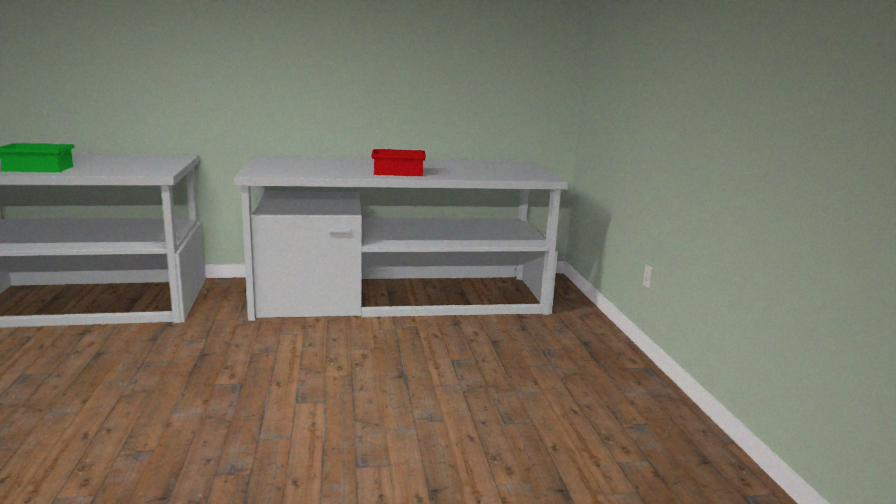

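>>> move --base '{"turn_rad_s":0.1,"for_s":0.3}' --joints '{"head_tilt_rad":0.4}'

>>> move --base '{"x_m_s":0.4,"for_s":5}'

>>> move --base '{"x_m_s":0.3,"for_s":1.5}'

>>> move --base '{"turn_rad_s":0.14,"for_s":1}' --cameras '["head_camera"]'

Scene clock: 496.60 s.
Joint torques (N m): left_arm=[-10.17 13.39 10.69 2.04 0.3 -0.07 0.18] | right_arm=[-7.48 -6.59 -9.32 2.63 -0.04 0.09 -0.33]
External joint torques (N m): left_arm=[0.88 -1 0.62 -0.06 0.27 -0.01 0.18] | right_arm=[0.87 0.35 0.23 0.2 -0.27 0.09 -0.33]
Wrist force (N): left_arm=[-1.2 0.4 -9.9] | right_arm=[2.2 10.9 -13.0]
Wrist torque (N m): left_arm=[-0.09 -0.33 -0.20] | right_arm=[-0.10 0.83 0.53]
Wrist force, peak (N): left_arm=[-1.7 0.3 -10.2] | right_arm=[2.6 11.2 -13.2]
move: done
base_odometry: x=-0.551 y=-1.012 heading=+0.463
lidar_m: 3.48 3.48 3.28 3.01 1.40 0.98 1.30 1.11 1.15 1.60 1.60 2.00
base_status: done (sent for 0.3 of 0.3 s)
joint_positions: torso_squat_rad=+0.350 torso_shift_rad=+0.000 torso_pitch_rad=+0.224 torso_yaw_rad=+0.000 left_shoulder_pitch_rad=-0.935 left_shoulder_roll_rad=+1.784 left_shoulder_yaw_rad=-0.614 left_elbow_rad=-1.819 left_forearm_roll_rad=+1.812 left_wrist_pitch_rad=+1.568 left_hand_roll_rad=+0.828 left_gripper_m=+0.070 right_shoulder_pitch_rad=-1.566 right_shoulder_roll_rad=-1.994 right_shoulder_yaw_rad=+1.542 right_elbow_rad=-2.101 right_forearm_roll_rad=-1.796 right_wrist_pitch_rad=+1.236 right_hand_roll_rad=-1.092 right_gripper_m=+0.000 head_pan_rad=+0.000 head_tilt_rad=+0.400
joint_status: all done
wheel_motors_off: 0
motor_effort: left_wheel=+0(20) right_wheel=+4(24)
chest: x=-0.1593 y=-0.0007 z=+1.2398 quat_wxyz=(+0.994, +0.000, +0.112, +0.000) (m; base frame)
left_hand: x=+0.1801 y=+0.4000 z=+1.1600 quat_wxyz=(+0.980, +0.000, +0.000, +0.200) (m; base frame)
right_hand: x=+0.1226 y=-0.3996 z=+1.1007 quat_wxyz=(+0.951, +0.000, -0.001, -0.310) (m; base frame)
camera_calibration:
head_camera: T_world_to_cam=[[0.0165225, -0.99876, 0.0469595, -0.0680882], [-0.551478, -0.0482791, -0.832791, 1.19825], [0.834026, -0.0121373, -0.551592, 0.805546], [0, 0, 0, 1]] pos_world=[-0.00991252, -0.000376144, 1.44542]
left_wrist_camera: T_world_to_cam=[[0.913663, 0.406288, -0.0122359, -0.314212], [0.360107, -0.795115, 0.48797, -0.2786], [0.188527, -0.450246, -0.872775, 1.22763], [0, 0, 0, 1]] pos_world=[0.155969, 0.458875, 1.20354]
right_wrist_camera: T_world_to_cam=[[-0.796146, 0.604806, -0.0190173, 0.362715], [0.534953, 0.718186, 0.445011, -0.235149], [0.282803, 0.34412, -0.895323, 1.16004], [0, 0, 0, 1]] pos_world=[0.0865045, -0.449684, 1.15015]

Scene clock: 502.97 s.
Joint torques (N m): left_arm=[-10.06 13.43 10.5 2.05 0.23 -0.05 0.09] | right_arm=[-7.5 -6.4 -9.17 2.53 0.05 0.04 -0.35]
External joint torques (N m): left_arm=[0.99 -0.96 0.43 -0.05 0.2 0.02 0.09] | right_arm=[0.85 0.55 0.38 0.09 -0.18 0.04 -0.35]
Wrist force (N): left_arm=[-1.7 0.1 -9.9] | right_arm=[1.9 10.9 -12.9]
Wrist torque (N m): left_arm=[-0.05 -0.37 -0.20] | right_arm=[-0.08 0.80 0.54]
Wrist force, peak (N): left_arm=[-1.7 0.2 -10.2] | right_arm=[2.6 11.4 -13.2]
move: done
base_odometry: x=+1.238 y=-0.118 heading=+0.464
lidar_m: 1.51 1.51 1.85 3.27 3.32 3.02 2.92 2.25 1.46 1.33 1.33 1.67
base_status: done (sent for 5 of 5 s)
joint_positions: torso_squat_rad=+0.350 torso_shift_rad=+0.000 torso_pitch_rad=+0.224 torso_yaw_rad=+0.000 left_shoulder_pitch_rad=-0.935 left_shoulder_roll_rad=+1.784 left_shoulder_yaw_rad=-0.614 left_elbow_rad=-1.819 left_forearm_roll_rad=+1.812 left_wrist_pitch_rad=+1.568 left_hand_roll_rad=+0.828 left_gripper_m=+0.070 right_shoulder_pitch_rad=-1.566 right_shoulder_roll_rad=-1.994 right_shoulder_yaw_rad=+1.542 right_elbow_rad=-2.101 right_forearm_roll_rad=-1.796 right_wrist_pitch_rad=+1.236 right_hand_roll_rad=-1.092 right_gripper_m=+0.000 head_pan_rad=+0.000 head_tilt_rad=+0.400
joint_status: not commanded
wheel_motors_off: 0
motor_effort: left_wheel=-1(28) right_wheel=-2(30)
chest: x=-0.1593 y=-0.0007 z=+1.2398 quat_wxyz=(+0.994, +0.000, +0.112, +0.000) (m; base frame)
left_hand: x=+0.1801 y=+0.4000 z=+1.1600 quat_wxyz=(+0.980, +0.000, +0.000, +0.200) (m; base frame)
right_hand: x=+0.1225 y=-0.3997 z=+1.1007 quat_wxyz=(+0.951, +0.000, -0.001, -0.310) (m; base frame)
camera_calibration:
head_camera: T_world_to_cam=[[0.0165225, -0.99876, 0.0469595, -0.0680882], [-0.551478, -0.0482791, -0.832791, 1.19825], [0.834026, -0.0121373, -0.551592, 0.805546], [0, 0, 0, 1]] pos_world=[-0.00991252, -0.000376144, 1.44542]
left_wrist_camera: T_world_to_cam=[[0.913663, 0.406288, -0.0122359, -0.314212], [0.360107, -0.795115, 0.48797, -0.2786], [0.188527, -0.450246, -0.872775, 1.22763], [0, 0, 0, 1]] pos_world=[0.155969, 0.458875, 1.20354]
right_wrist_camera: T_world_to_cam=[[-0.796063, 0.604912, -0.0191066, 0.362781], [0.535023, 0.718143, 0.444995, -0.235148], [0.282905, 0.344022, -0.895329, 1.16011], [0, 0, 0, 1]] pos_world=[0.0864049, -0.449685, 1.15025]

Scene clock: 505.53 s.
Joint torques (N m): left_arm=[-10.1 13.49 10.89 2.21 0.27 -0.11 0.1] | right_arm=[-7.45 -6.36 -9.03 2.42 -0.09 0.04 -0.4]
External joint torques (N m): left_arm=[0.95 -0.91 0.82 0.11 0.25 -0.05 0.1] | right_arm=[0.9 0.58 0.52 -0.01 -0.32 0.05 -0.4]
Wrist force (N): left_arm=[-1.6 0.2 -10.0] | right_arm=[2.0 10.8 -13.2]
Wrist torque (N m): left_arm=[-0.05 -0.37 -0.19] | right_arm=[-0.07 0.82 0.53]
Wrist force, peak (N): left_arm=[-1.9 0.1 -10.2] | right_arm=[2.4 11.2 -13.2]
move: done
base_odometry: x=+1.641 y=+0.083 heading=+0.464
lidar_m: 1.70 1.08 1.31 2.64 3.38 3.54 3.36 2.14 1.40 1.26 1.27 1.32
base_status: done (sent for 1.5 of 1.5 s)
joint_positions: torso_squat_rad=+0.350 torso_shift_rad=+0.000 torso_pitch_rad=+0.224 torso_yaw_rad=+0.000 left_shoulder_pitch_rad=-0.935 left_shoulder_roll_rad=+1.784 left_shoulder_yaw_rad=-0.614 left_elbow_rad=-1.819 left_forearm_roll_rad=+1.812 left_wrist_pitch_rad=+1.568 left_hand_roll_rad=+0.828 left_gripper_m=+0.070 right_shoulder_pitch_rad=-1.566 right_shoulder_roll_rad=-1.994 right_shoulder_yaw_rad=+1.542 right_elbow_rad=-2.101 right_forearm_roll_rad=-1.796 right_wrist_pitch_rad=+1.236 right_hand_roll_rad=-1.092 right_gripper_m=+0.000 head_pan_rad=+0.000 head_tilt_rad=+0.400
joint_status: not commanded
wheel_motors_off: 0
motor_effort: left_wheel=+0(27) right_wheel=-3(19)
chest: x=-0.1592 y=-0.0007 z=+1.2398 quat_wxyz=(+0.994, +0.000, +0.112, +0.000) (m; base frame)
left_hand: x=+0.1801 y=+0.4000 z=+1.1600 quat_wxyz=(+0.980, +0.000, +0.000, +0.200) (m; base frame)
right_hand: x=+0.1226 y=-0.3997 z=+1.1007 quat_wxyz=(+0.951, +0.000, -0.001, -0.310) (m; base frame)
camera_calibration:
head_camera: T_world_to_cam=[[0.0165264, -0.99876, 0.0469577, -0.0680855], [-0.551547, -0.0482787, -0.832746, 1.19818], [0.83398, -0.0121371, -0.551661, 0.805645], [0, 0, 0, 1]] pos_world=[-0.00991234, -0.000376145, 1.44542]
left_wrist_camera: T_world_to_cam=[[0.91368, 0.406247, -0.0123161, -0.31419], [0.360115, -0.795131, 0.487938, -0.278592], [0.188431, -0.450255, -0.872791, 1.22765], [0, 0, 0, 1]] pos_world=[0.156068, 0.458875, 1.20354]
right_wrist_camera: T_world_to_cam=[[-0.796087, 0.604883, -0.0190364, 0.362767], [0.535036, 0.718163, 0.444948, -0.235094], [0.282813, 0.344032, -0.895354, 1.16004], [0, 0, 0, 1]] pos_world=[0.0865044, -0.449685, 1.15015]

Scene clock: 507.10 s.
Joint torques (N m): left_arm=[-10.3 13.46 10.4 2.08 0.18 -0.02 0.06] | right_arm=[-7.32 -6.33 -8.93 2.52 0.01 0.1 -0.43]
External joint torques (N m): left_arm=[0.75 -0.93 0.33 -0.02 0.16 0.04 0.06] | right_arm=[1.04 0.61 0.62 0.08 -0.22 0.11 -0.43]
Wrist force (N): left_arm=[-1.5 0.0 -10.0] | right_arm=[2.3 10.7 -13.0]
Wrist torque (N m): left_arm=[-0.03 -0.35 -0.20] | right_arm=[-0.06 0.84 0.53]
Wrist force, peak (N): left_arm=[-1.7 0.2 -10.3] | right_arm=[2.2 11.4 -12.9]
move: done
base_odometry: x=+1.641 y=+0.083 heading=+0.603
lidar_m: 1.07 1.08 1.57 3.33 3.47 3.45 3.34 1.83 1.34 1.28 1.30 1.33
base_status: done (sent for 1 of 1 s)
joint_positions: torso_squat_rad=+0.350 torso_shift_rad=+0.000 torso_pitch_rad=+0.224 torso_yaw_rad=+0.000 left_shoulder_pitch_rad=-0.935 left_shoulder_roll_rad=+1.784 left_shoulder_yaw_rad=-0.614 left_elbow_rad=-1.819 left_forearm_roll_rad=+1.812 left_wrist_pitch_rad=+1.568 left_hand_roll_rad=+0.828 left_gripper_m=+0.070 right_shoulder_pitch_rad=-1.566 right_shoulder_roll_rad=-1.994 right_shoulder_yaw_rad=+1.542 right_elbow_rad=-2.101 right_forearm_roll_rad=-1.796 right_wrist_pitch_rad=+1.236 right_hand_roll_rad=-1.092 right_gripper_m=+0.000 head_pan_rad=+0.000 head_tilt_rad=+0.400
joint_status: not commanded
wheel_motors_off: 0
motor_effort: left_wheel=-5(28) right_wheel=+0(24)
chest: x=-0.1593 y=-0.0007 z=+1.2398 quat_wxyz=(+0.994, +0.000, +0.112, +0.000) (m; base frame)
left_hand: x=+0.1801 y=+0.4000 z=+1.1600 quat_wxyz=(+0.980, +0.000, +0.000, +0.200) (m; base frame)
right_hand: x=+0.1226 y=-0.3997 z=+1.1007 quat_wxyz=(+0.951, +0.000, -0.001, -0.310) (m; base frame)
pictures: head_camera
camera_calibration:
head_camera: T_world_to_cam=[[0.0165225, -0.99876, 0.0469595, -0.0680882], [-0.551478, -0.0482791, -0.832791, 1.19825], [0.834026, -0.0121373, -0.551592, 0.805546], [0, 0, 0, 1]] pos_world=[-0.00991252, -0.000376144, 1.44542]

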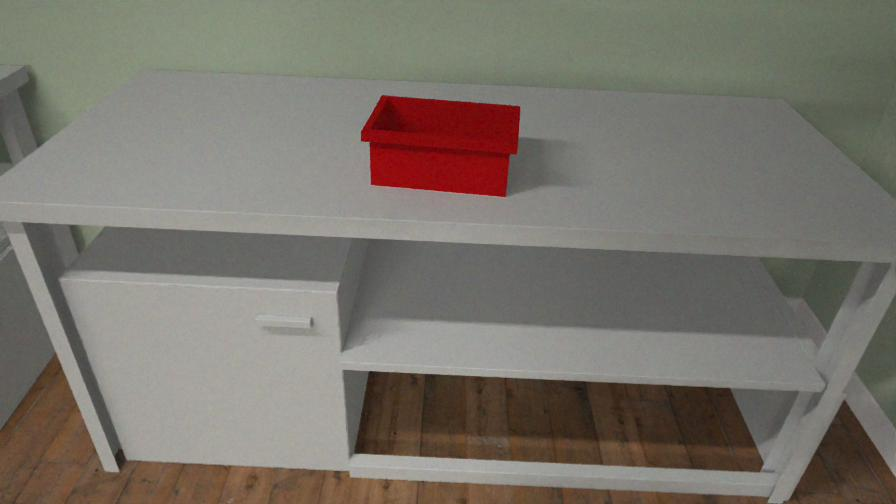

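>>> move --base '{"x_m_s":0.25,"for_s":2.96}' --joints '{"head_tilt_rad":0.75}' --cameras '["head_camera"]'

Scene clock: 519.20 s.
Joint torques (N m): left_arm=[-10.06 13.49 10.6 2.28 0.18 -0.06 0.1] | right_arm=[-7.39 -6.15 -9.1 2.51 0.01 0.08 -0.45]
External joint torques (N m): left_arm=[0.99 -0.9 0.54 0.19 0.15 0 0.1] | right_arm=[0.96 0.8 0.45 0.07 -0.22 0.09 -0.45]
Wrist force (N): left_arm=[-1.6 0.3 -9.6] | right_arm=[1.9 11.0 -12.8]
Wrist torque (N m): left_arm=[-0.08 -0.39 -0.20] | right_arm=[-0.08 0.78 0.51]
Wrist force, peak (N): left_arm=[-1.7 0.0 -10.3] | right_arm=[2.7 11.3 -13.2]
move: done
base_odometry: x=+2.252 y=+0.504 heading=+0.604
lidar_m: 0.87 0.38 0.43 1.22 3.48 4.15 4.07 1.82 1.33 1.28 0.90 1.00
base_status: done (sent for 2.97 of 2.97 s)
joint_positions: torso_squat_rad=+0.350 torso_shift_rad=+0.000 torso_pitch_rad=+0.224 torso_yaw_rad=+0.000 left_shoulder_pitch_rad=-0.935 left_shoulder_roll_rad=+1.784 left_shoulder_yaw_rad=-0.614 left_elbow_rad=-1.819 left_forearm_roll_rad=+1.812 left_wrist_pitch_rad=+1.568 left_hand_roll_rad=+0.828 left_gripper_m=+0.070 right_shoulder_pitch_rad=-1.566 right_shoulder_roll_rad=-1.994 right_shoulder_yaw_rad=+1.542 right_elbow_rad=-2.101 right_forearm_roll_rad=-1.796 right_wrist_pitch_rad=+1.236 right_hand_roll_rad=-1.092 right_gripper_m=+0.000 head_pan_rad=+0.000 head_tilt_rad=+0.750
joint_status: all done
wheel_motors_off: 0
motor_effort: left_wheel=+1(29) right_wheel=-3(26)
chest: x=-0.1593 y=-0.0007 z=+1.2398 quat_wxyz=(+0.994, +0.000, +0.112, +0.000) (m; base frame)
left_hand: x=+0.1801 y=+0.4000 z=+1.1601 quat_wxyz=(+0.980, +0.000, +0.000, +0.200) (m; base frame)
right_hand: x=+0.1226 y=-0.3997 z=+1.1007 quat_wxyz=(+0.951, +0.000, -0.001, -0.310) (m; base frame)
pictures: head_camera
camera_calibration:
head_camera: T_world_to_cam=[[0.0319585, -0.998754, 0.0383227, -0.0543233], [-0.803566, -0.0484757, -0.593239, 0.832122], [0.594358, -0.0118357, -0.804114, 1.14425], [0, 0, 0, 1]] pos_world=[-0.00969068, -0.00037493, 1.41583]

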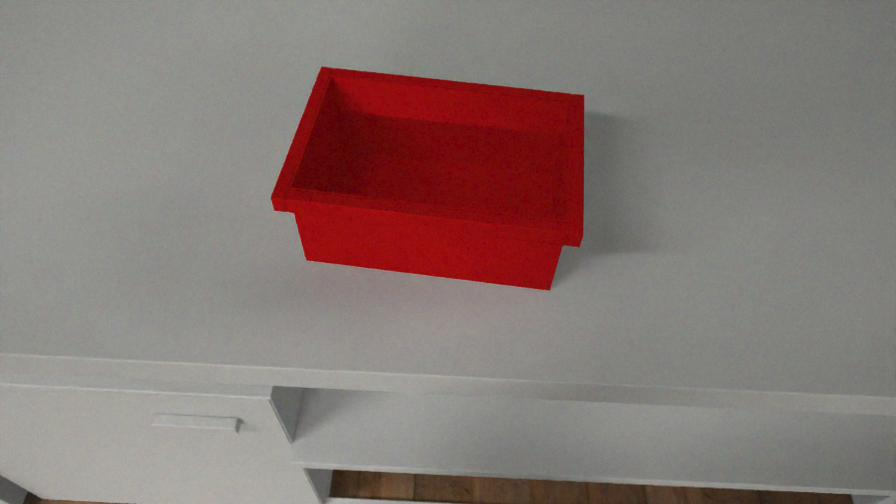

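>>> move --target '{"side":"left","x":0.3,"y":0.2,"z":1.15,"quat_wxyz":[1,0,0,0]}'

>>> move --target '{"side":"left","x":0.42,"y":0.01,"z":1.08,"quat_wxyz":[0.97,-0.061,-0.234,0]}' --cameras '["head_camera","left_wrist_camera"]'

Scene clock: 531.47 s.
Joint torques (N m): left_arm=[-19.06 8.92 8.64 -0.24 0.28 0.08 -0.07] | right_arm=[-7.65 -5.98 -9.27 2.4 -0.07 -0.02 -0.38]
External joint torques (N m): left_arm=[1.8 -0.01 -0.82 1.2 0.26 0.15 -0.07] | right_arm=[0.7 0.96 0.28 -0.03 -0.3 -0.01 -0.38]
Wrist force (N): left_arm=[-1.8 0.4 -9.8] | right_arm=[1.9 10.7 -12.8]
Wrist torque (N m): left_arm=[-0.09 -0.41 -0.17] | right_arm=[-0.07 0.80 0.54]
Wrist force, peak (N): left_arm=[-1.4 -0.3 -10.5] | right_arm=[2.2 11.2 -13.2]
move: done
base_odometry: x=+2.252 y=+0.504 heading=+0.604
lidar_m: 0.87 0.38 0.44 1.22 3.48 4.14 4.07 1.82 1.34 1.28 0.90 0.99
base_status: not commanded
joint_positions: torso_squat_rad=+0.350 torso_shift_rad=+0.000 torso_pitch_rad=+0.224 torso_yaw_rad=+0.000 left_shoulder_pitch_rad=-1.463 left_shoulder_roll_rad=+0.953 left_shoulder_yaw_rad=-0.774 left_elbow_rad=-1.413 left_forearm_roll_rad=+1.441 left_wrist_pitch_rad=+1.873 left_hand_roll_rad=+0.781 left_gripper_m=+0.070 right_shoulder_pitch_rad=-1.566 right_shoulder_roll_rad=-1.994 right_shoulder_yaw_rad=+1.542 right_elbow_rad=-2.101 right_forearm_roll_rad=-1.796 right_wrist_pitch_rad=+1.236 right_hand_roll_rad=-1.092 right_gripper_m=+0.000 head_pan_rad=+0.000 head_tilt_rad=+0.750
joint_status: all done
wheel_motors_off: 0
motor_effort: left_wheel=+2(4) right_wheel=-3(6)
chest: x=-0.1593 y=-0.0007 z=+1.2398 quat_wxyz=(+0.994, +0.000, +0.112, +0.000) (m; base frame)
left_hand: x=+0.2995 y=+0.1998 z=+1.1502 quat_wxyz=(+1.000, +0.000, -0.002, +0.000) (m; base frame)
left_hand_status: reached (checked arc, planned for 1.2 s): 1 mm and 0.2 deg off.
right_hand: x=+0.1225 y=-0.3997 z=+1.1007 quat_wxyz=(+0.951, +0.000, -0.001, -0.310) (m; base frame)
camera_calibration:
head_camera: T_world_to_cam=[[0.0318998, -0.998753, 0.0384034, -0.0544383], [-0.803568, -0.0484764, -0.593235, 0.832117], [0.594357, -0.0119357, -0.804113, 1.14424], [0, 0, 0, 1]] pos_world=[-0.00969057, -0.000375093, 1.41583]
left_wrist_camera: T_world_to_cam=[[0.99984, 0.0155376, -0.00889828, -0.293706], [0.0179045, -0.872012, 0.489157, -0.359389], [-0.000159088, -0.489237, -0.872151, 1.16994], [0, 0, 0, 1]] pos_world=[0.30028, 0.26355, 1.19355]
right_wrist_camera: T_world_to_cam=[[-0.796008, 0.604983, -0.0191513, 0.36286], [0.535055, 0.718089, 0.445044, -0.235232], [0.282996, 0.344012, -0.895304, 1.16007], [0, 0, 0, 1]] pos_world=[0.0864053, -0.449685, 1.15025]

Scene clock: 532.87 s.
Joint torques (N m): left_arm=[-23.57 7.43 7.89 -2.15 -0.11 -0.47 0.1] | right_arm=[-7.46 -6.21 -8.93 2.17 -0.1 -0.02 -0.4]
External joint torques (N m): left_arm=[0.39 0.34 -0.38 1.25 0.41 0.32 0.12] | right_arm=[0.9 0.73 0.62 -0.27 -0.33 -0.01 -0.4]
Wrist force (N): left_arm=[-4.5 0.8 -9.0] | right_arm=[2.2 10.9 -13.0]
Wrist torque (N m): left_arm=[-0.10 -0.54 -0.19] | right_arm=[-0.07 0.84 0.54]
Wrist force, peak (N): left_arm=[-4.1 0.5 -10.2] | right_arm=[2.0 10.9 -13.4]
move: done
base_odometry: x=+2.252 y=+0.504 heading=+0.604
lidar_m: 0.87 0.38 0.44 1.23 3.47 4.16 4.07 1.82 1.34 1.28 0.90 0.99
base_status: not commanded
joint_positions: torso_squat_rad=+0.350 torso_shift_rad=+0.000 torso_pitch_rad=+0.224 torso_yaw_rad=+0.000 left_shoulder_pitch_rad=-1.526 left_shoulder_roll_rad=+0.440 left_shoulder_yaw_rad=-0.912 left_elbow_rad=-1.048 left_forearm_roll_rad=+0.931 left_wrist_pitch_rad=+1.296 left_hand_roll_rad=+0.913 left_gripper_m=+0.070 right_shoulder_pitch_rad=-1.566 right_shoulder_roll_rad=-1.994 right_shoulder_yaw_rad=+1.542 right_elbow_rad=-2.101 right_forearm_roll_rad=-1.796 right_wrist_pitch_rad=+1.236 right_hand_roll_rad=-1.092 right_gripper_m=+0.000 head_pan_rad=+0.000 head_tilt_rad=+0.750
joint_status: all done
wheel_motors_off: 0
motor_effort: left_wheel=+1(4) right_wheel=-3(4)
chest: x=-0.1593 y=-0.0007 z=+1.2398 quat_wxyz=(+0.994, +0.000, +0.112, +0.000) (m; base frame)
left_hand: x=+0.4194 y=+0.0099 z=+1.0801 quat_wxyz=(+0.970, -0.062, -0.236, +0.000) (m; base frame)
left_hand_status: reached (checked arc, planned for 0.8 s): 1 mm and 0.2 deg off.
right_hand: x=+0.1225 y=-0.3997 z=+1.1008 quat_wxyz=(+0.951, +0.000, -0.001, -0.310) (m; base frame)
pictures: head_camera, left_wrist_camera
camera_calibration:
head_camera: T_world_to_cam=[[0.0318998, -0.998753, 0.0384034, -0.054439], [-0.803568, -0.0484764, -0.593235, 0.832095], [0.594357, -0.0119357, -0.804113, 1.14438], [0, 0, 0, 1]] pos_world=[-0.00979057, -0.000375093, 1.41593]
left_wrist_camera: T_world_to_cam=[[0.894971, 0.0430356, 0.444043, -0.85676], [-0.231117, -0.806632, 0.543995, -0.448318], [0.38159, -0.589486, -0.711966, 0.683777], [0, 0, 0, 1]] pos_world=[0.402239, 0.0783208, 1.11115]

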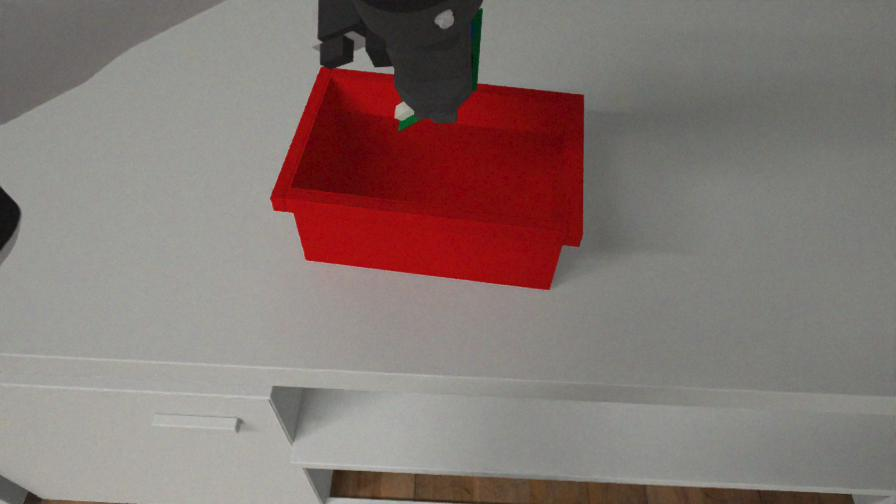

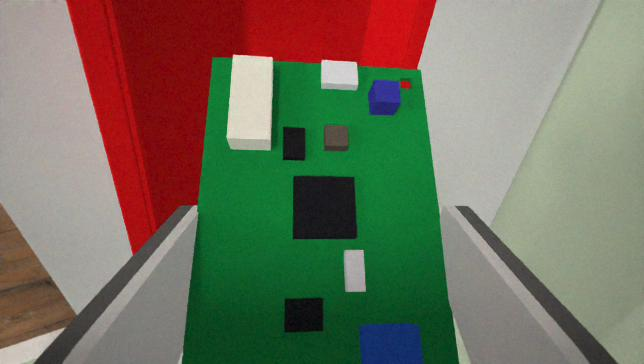

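>>> move --target '{"side":"left","x":0.408,"y":0.005,"z":1.0,"quat_wxyz":[0.97,-0.061,-0.234,0]}' --cameras '["head_camera","left_wrist_camera"]'

Scene clock: 541.57 s.
Joint torques (N m): left_arm=[-22.97 5.54 8.32 -2.93 -0.28 -0.78 0.27] | right_arm=[-7.44 -5.96 -8.85 2.34 -0.11 -0.05 -0.34]
External joint torques (N m): left_arm=[0.33 -0.37 0.45 0.9 0.23 -0.02 0.3] | right_arm=[0.92 0.99 0.7 -0.09 -0.34 -0.04 -0.34]
Wrist force (N): left_arm=[-4.7 1.1 -9.1] | right_arm=[2.4 10.9 -12.9]
Wrist torque (N m): left_arm=[-0.12 -0.57 -0.18] | right_arm=[-0.08 0.85 0.53]
Wrist force, peak (N): left_arm=[-5.9 2.2 -10.5] | right_arm=[2.1 11.0 -13.3]
move: done
base_odometry: x=+2.252 y=+0.504 heading=+0.604
lidar_m: 0.87 0.38 0.44 1.22 3.49 4.15 4.07 1.83 1.33 1.28 0.90 1.00
base_status: not commanded
joint_positions: torso_squat_rad=+0.350 torso_shift_rad=+0.000 torso_pitch_rad=+0.224 torso_yaw_rad=+0.000 left_shoulder_pitch_rad=-1.402 left_shoulder_roll_rad=+0.378 left_shoulder_yaw_rad=-0.984 left_elbow_rad=-1.011 left_forearm_roll_rad=+0.840 left_wrist_pitch_rad=+1.154 left_hand_roll_rad=+0.957 left_gripper_m=+0.070 right_shoulder_pitch_rad=-1.566 right_shoulder_roll_rad=-1.994 right_shoulder_yaw_rad=+1.542 right_elbow_rad=-2.101 right_forearm_roll_rad=-1.796 right_wrist_pitch_rad=+1.236 right_hand_roll_rad=-1.092 right_gripper_m=+0.000 head_pan_rad=+0.000 head_tilt_rad=+0.750
joint_status: all done
wheel_motors_off: 0
motor_effort: left_wheel=+2(4) right_wheel=-2(5)
chest: x=-0.1593 y=-0.0007 z=+1.2398 quat_wxyz=(+0.994, +0.000, +0.112, +0.000) (m; base frame)
left_hand: x=+0.4078 y=+0.0051 z=+0.9999 quat_wxyz=(+0.970, -0.061, -0.234, +0.000) (m; base frame)
left_hand_status: reached (checked arc, planned for 0.4 s): 0 mm and 0.0 deg off.
right_hand: x=+0.1225 y=-0.3997 z=+1.1008 quat_wxyz=(+0.951, +0.000, -0.001, -0.310) (m; base frame)
pictures: head_camera, left_wrist_camera
camera_calibration:
head_camera: T_world_to_cam=[[0.0318998, -0.998753, 0.0384034, -0.0544352], [-0.803568, -0.0484764, -0.593235, 0.832036], [0.594357, -0.0119357, -0.804113, 1.1443], [0, 0, 0, 1]] pos_world=[-0.00979057, -0.000375093, 1.41583]
left_wrist_camera: T_world_to_cam=[[0.896164, 0.0424342, 0.44169, -0.808754], [-0.229597, -0.807457, 0.543414, -0.411388], [0.379705, -0.588399, -0.71387, 0.631015], [0, 0, 0, 1]] pos_world=[0.390723, 0.0734298, 1.03124]

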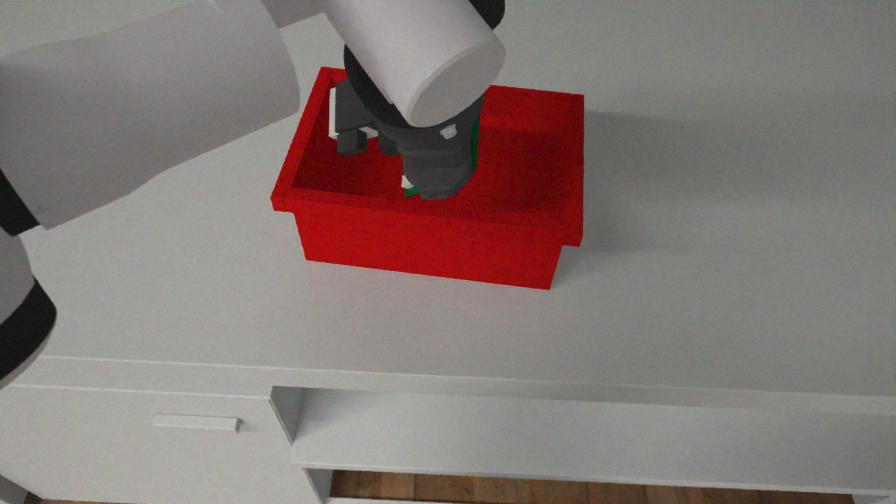

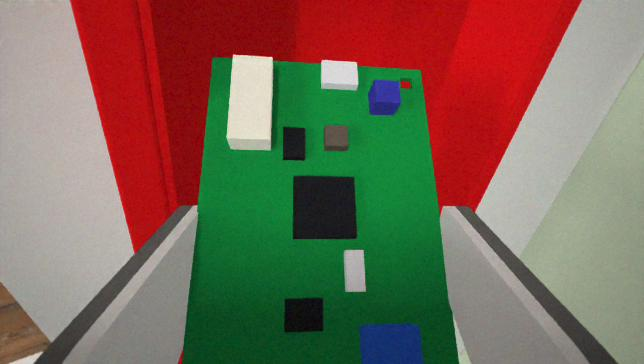

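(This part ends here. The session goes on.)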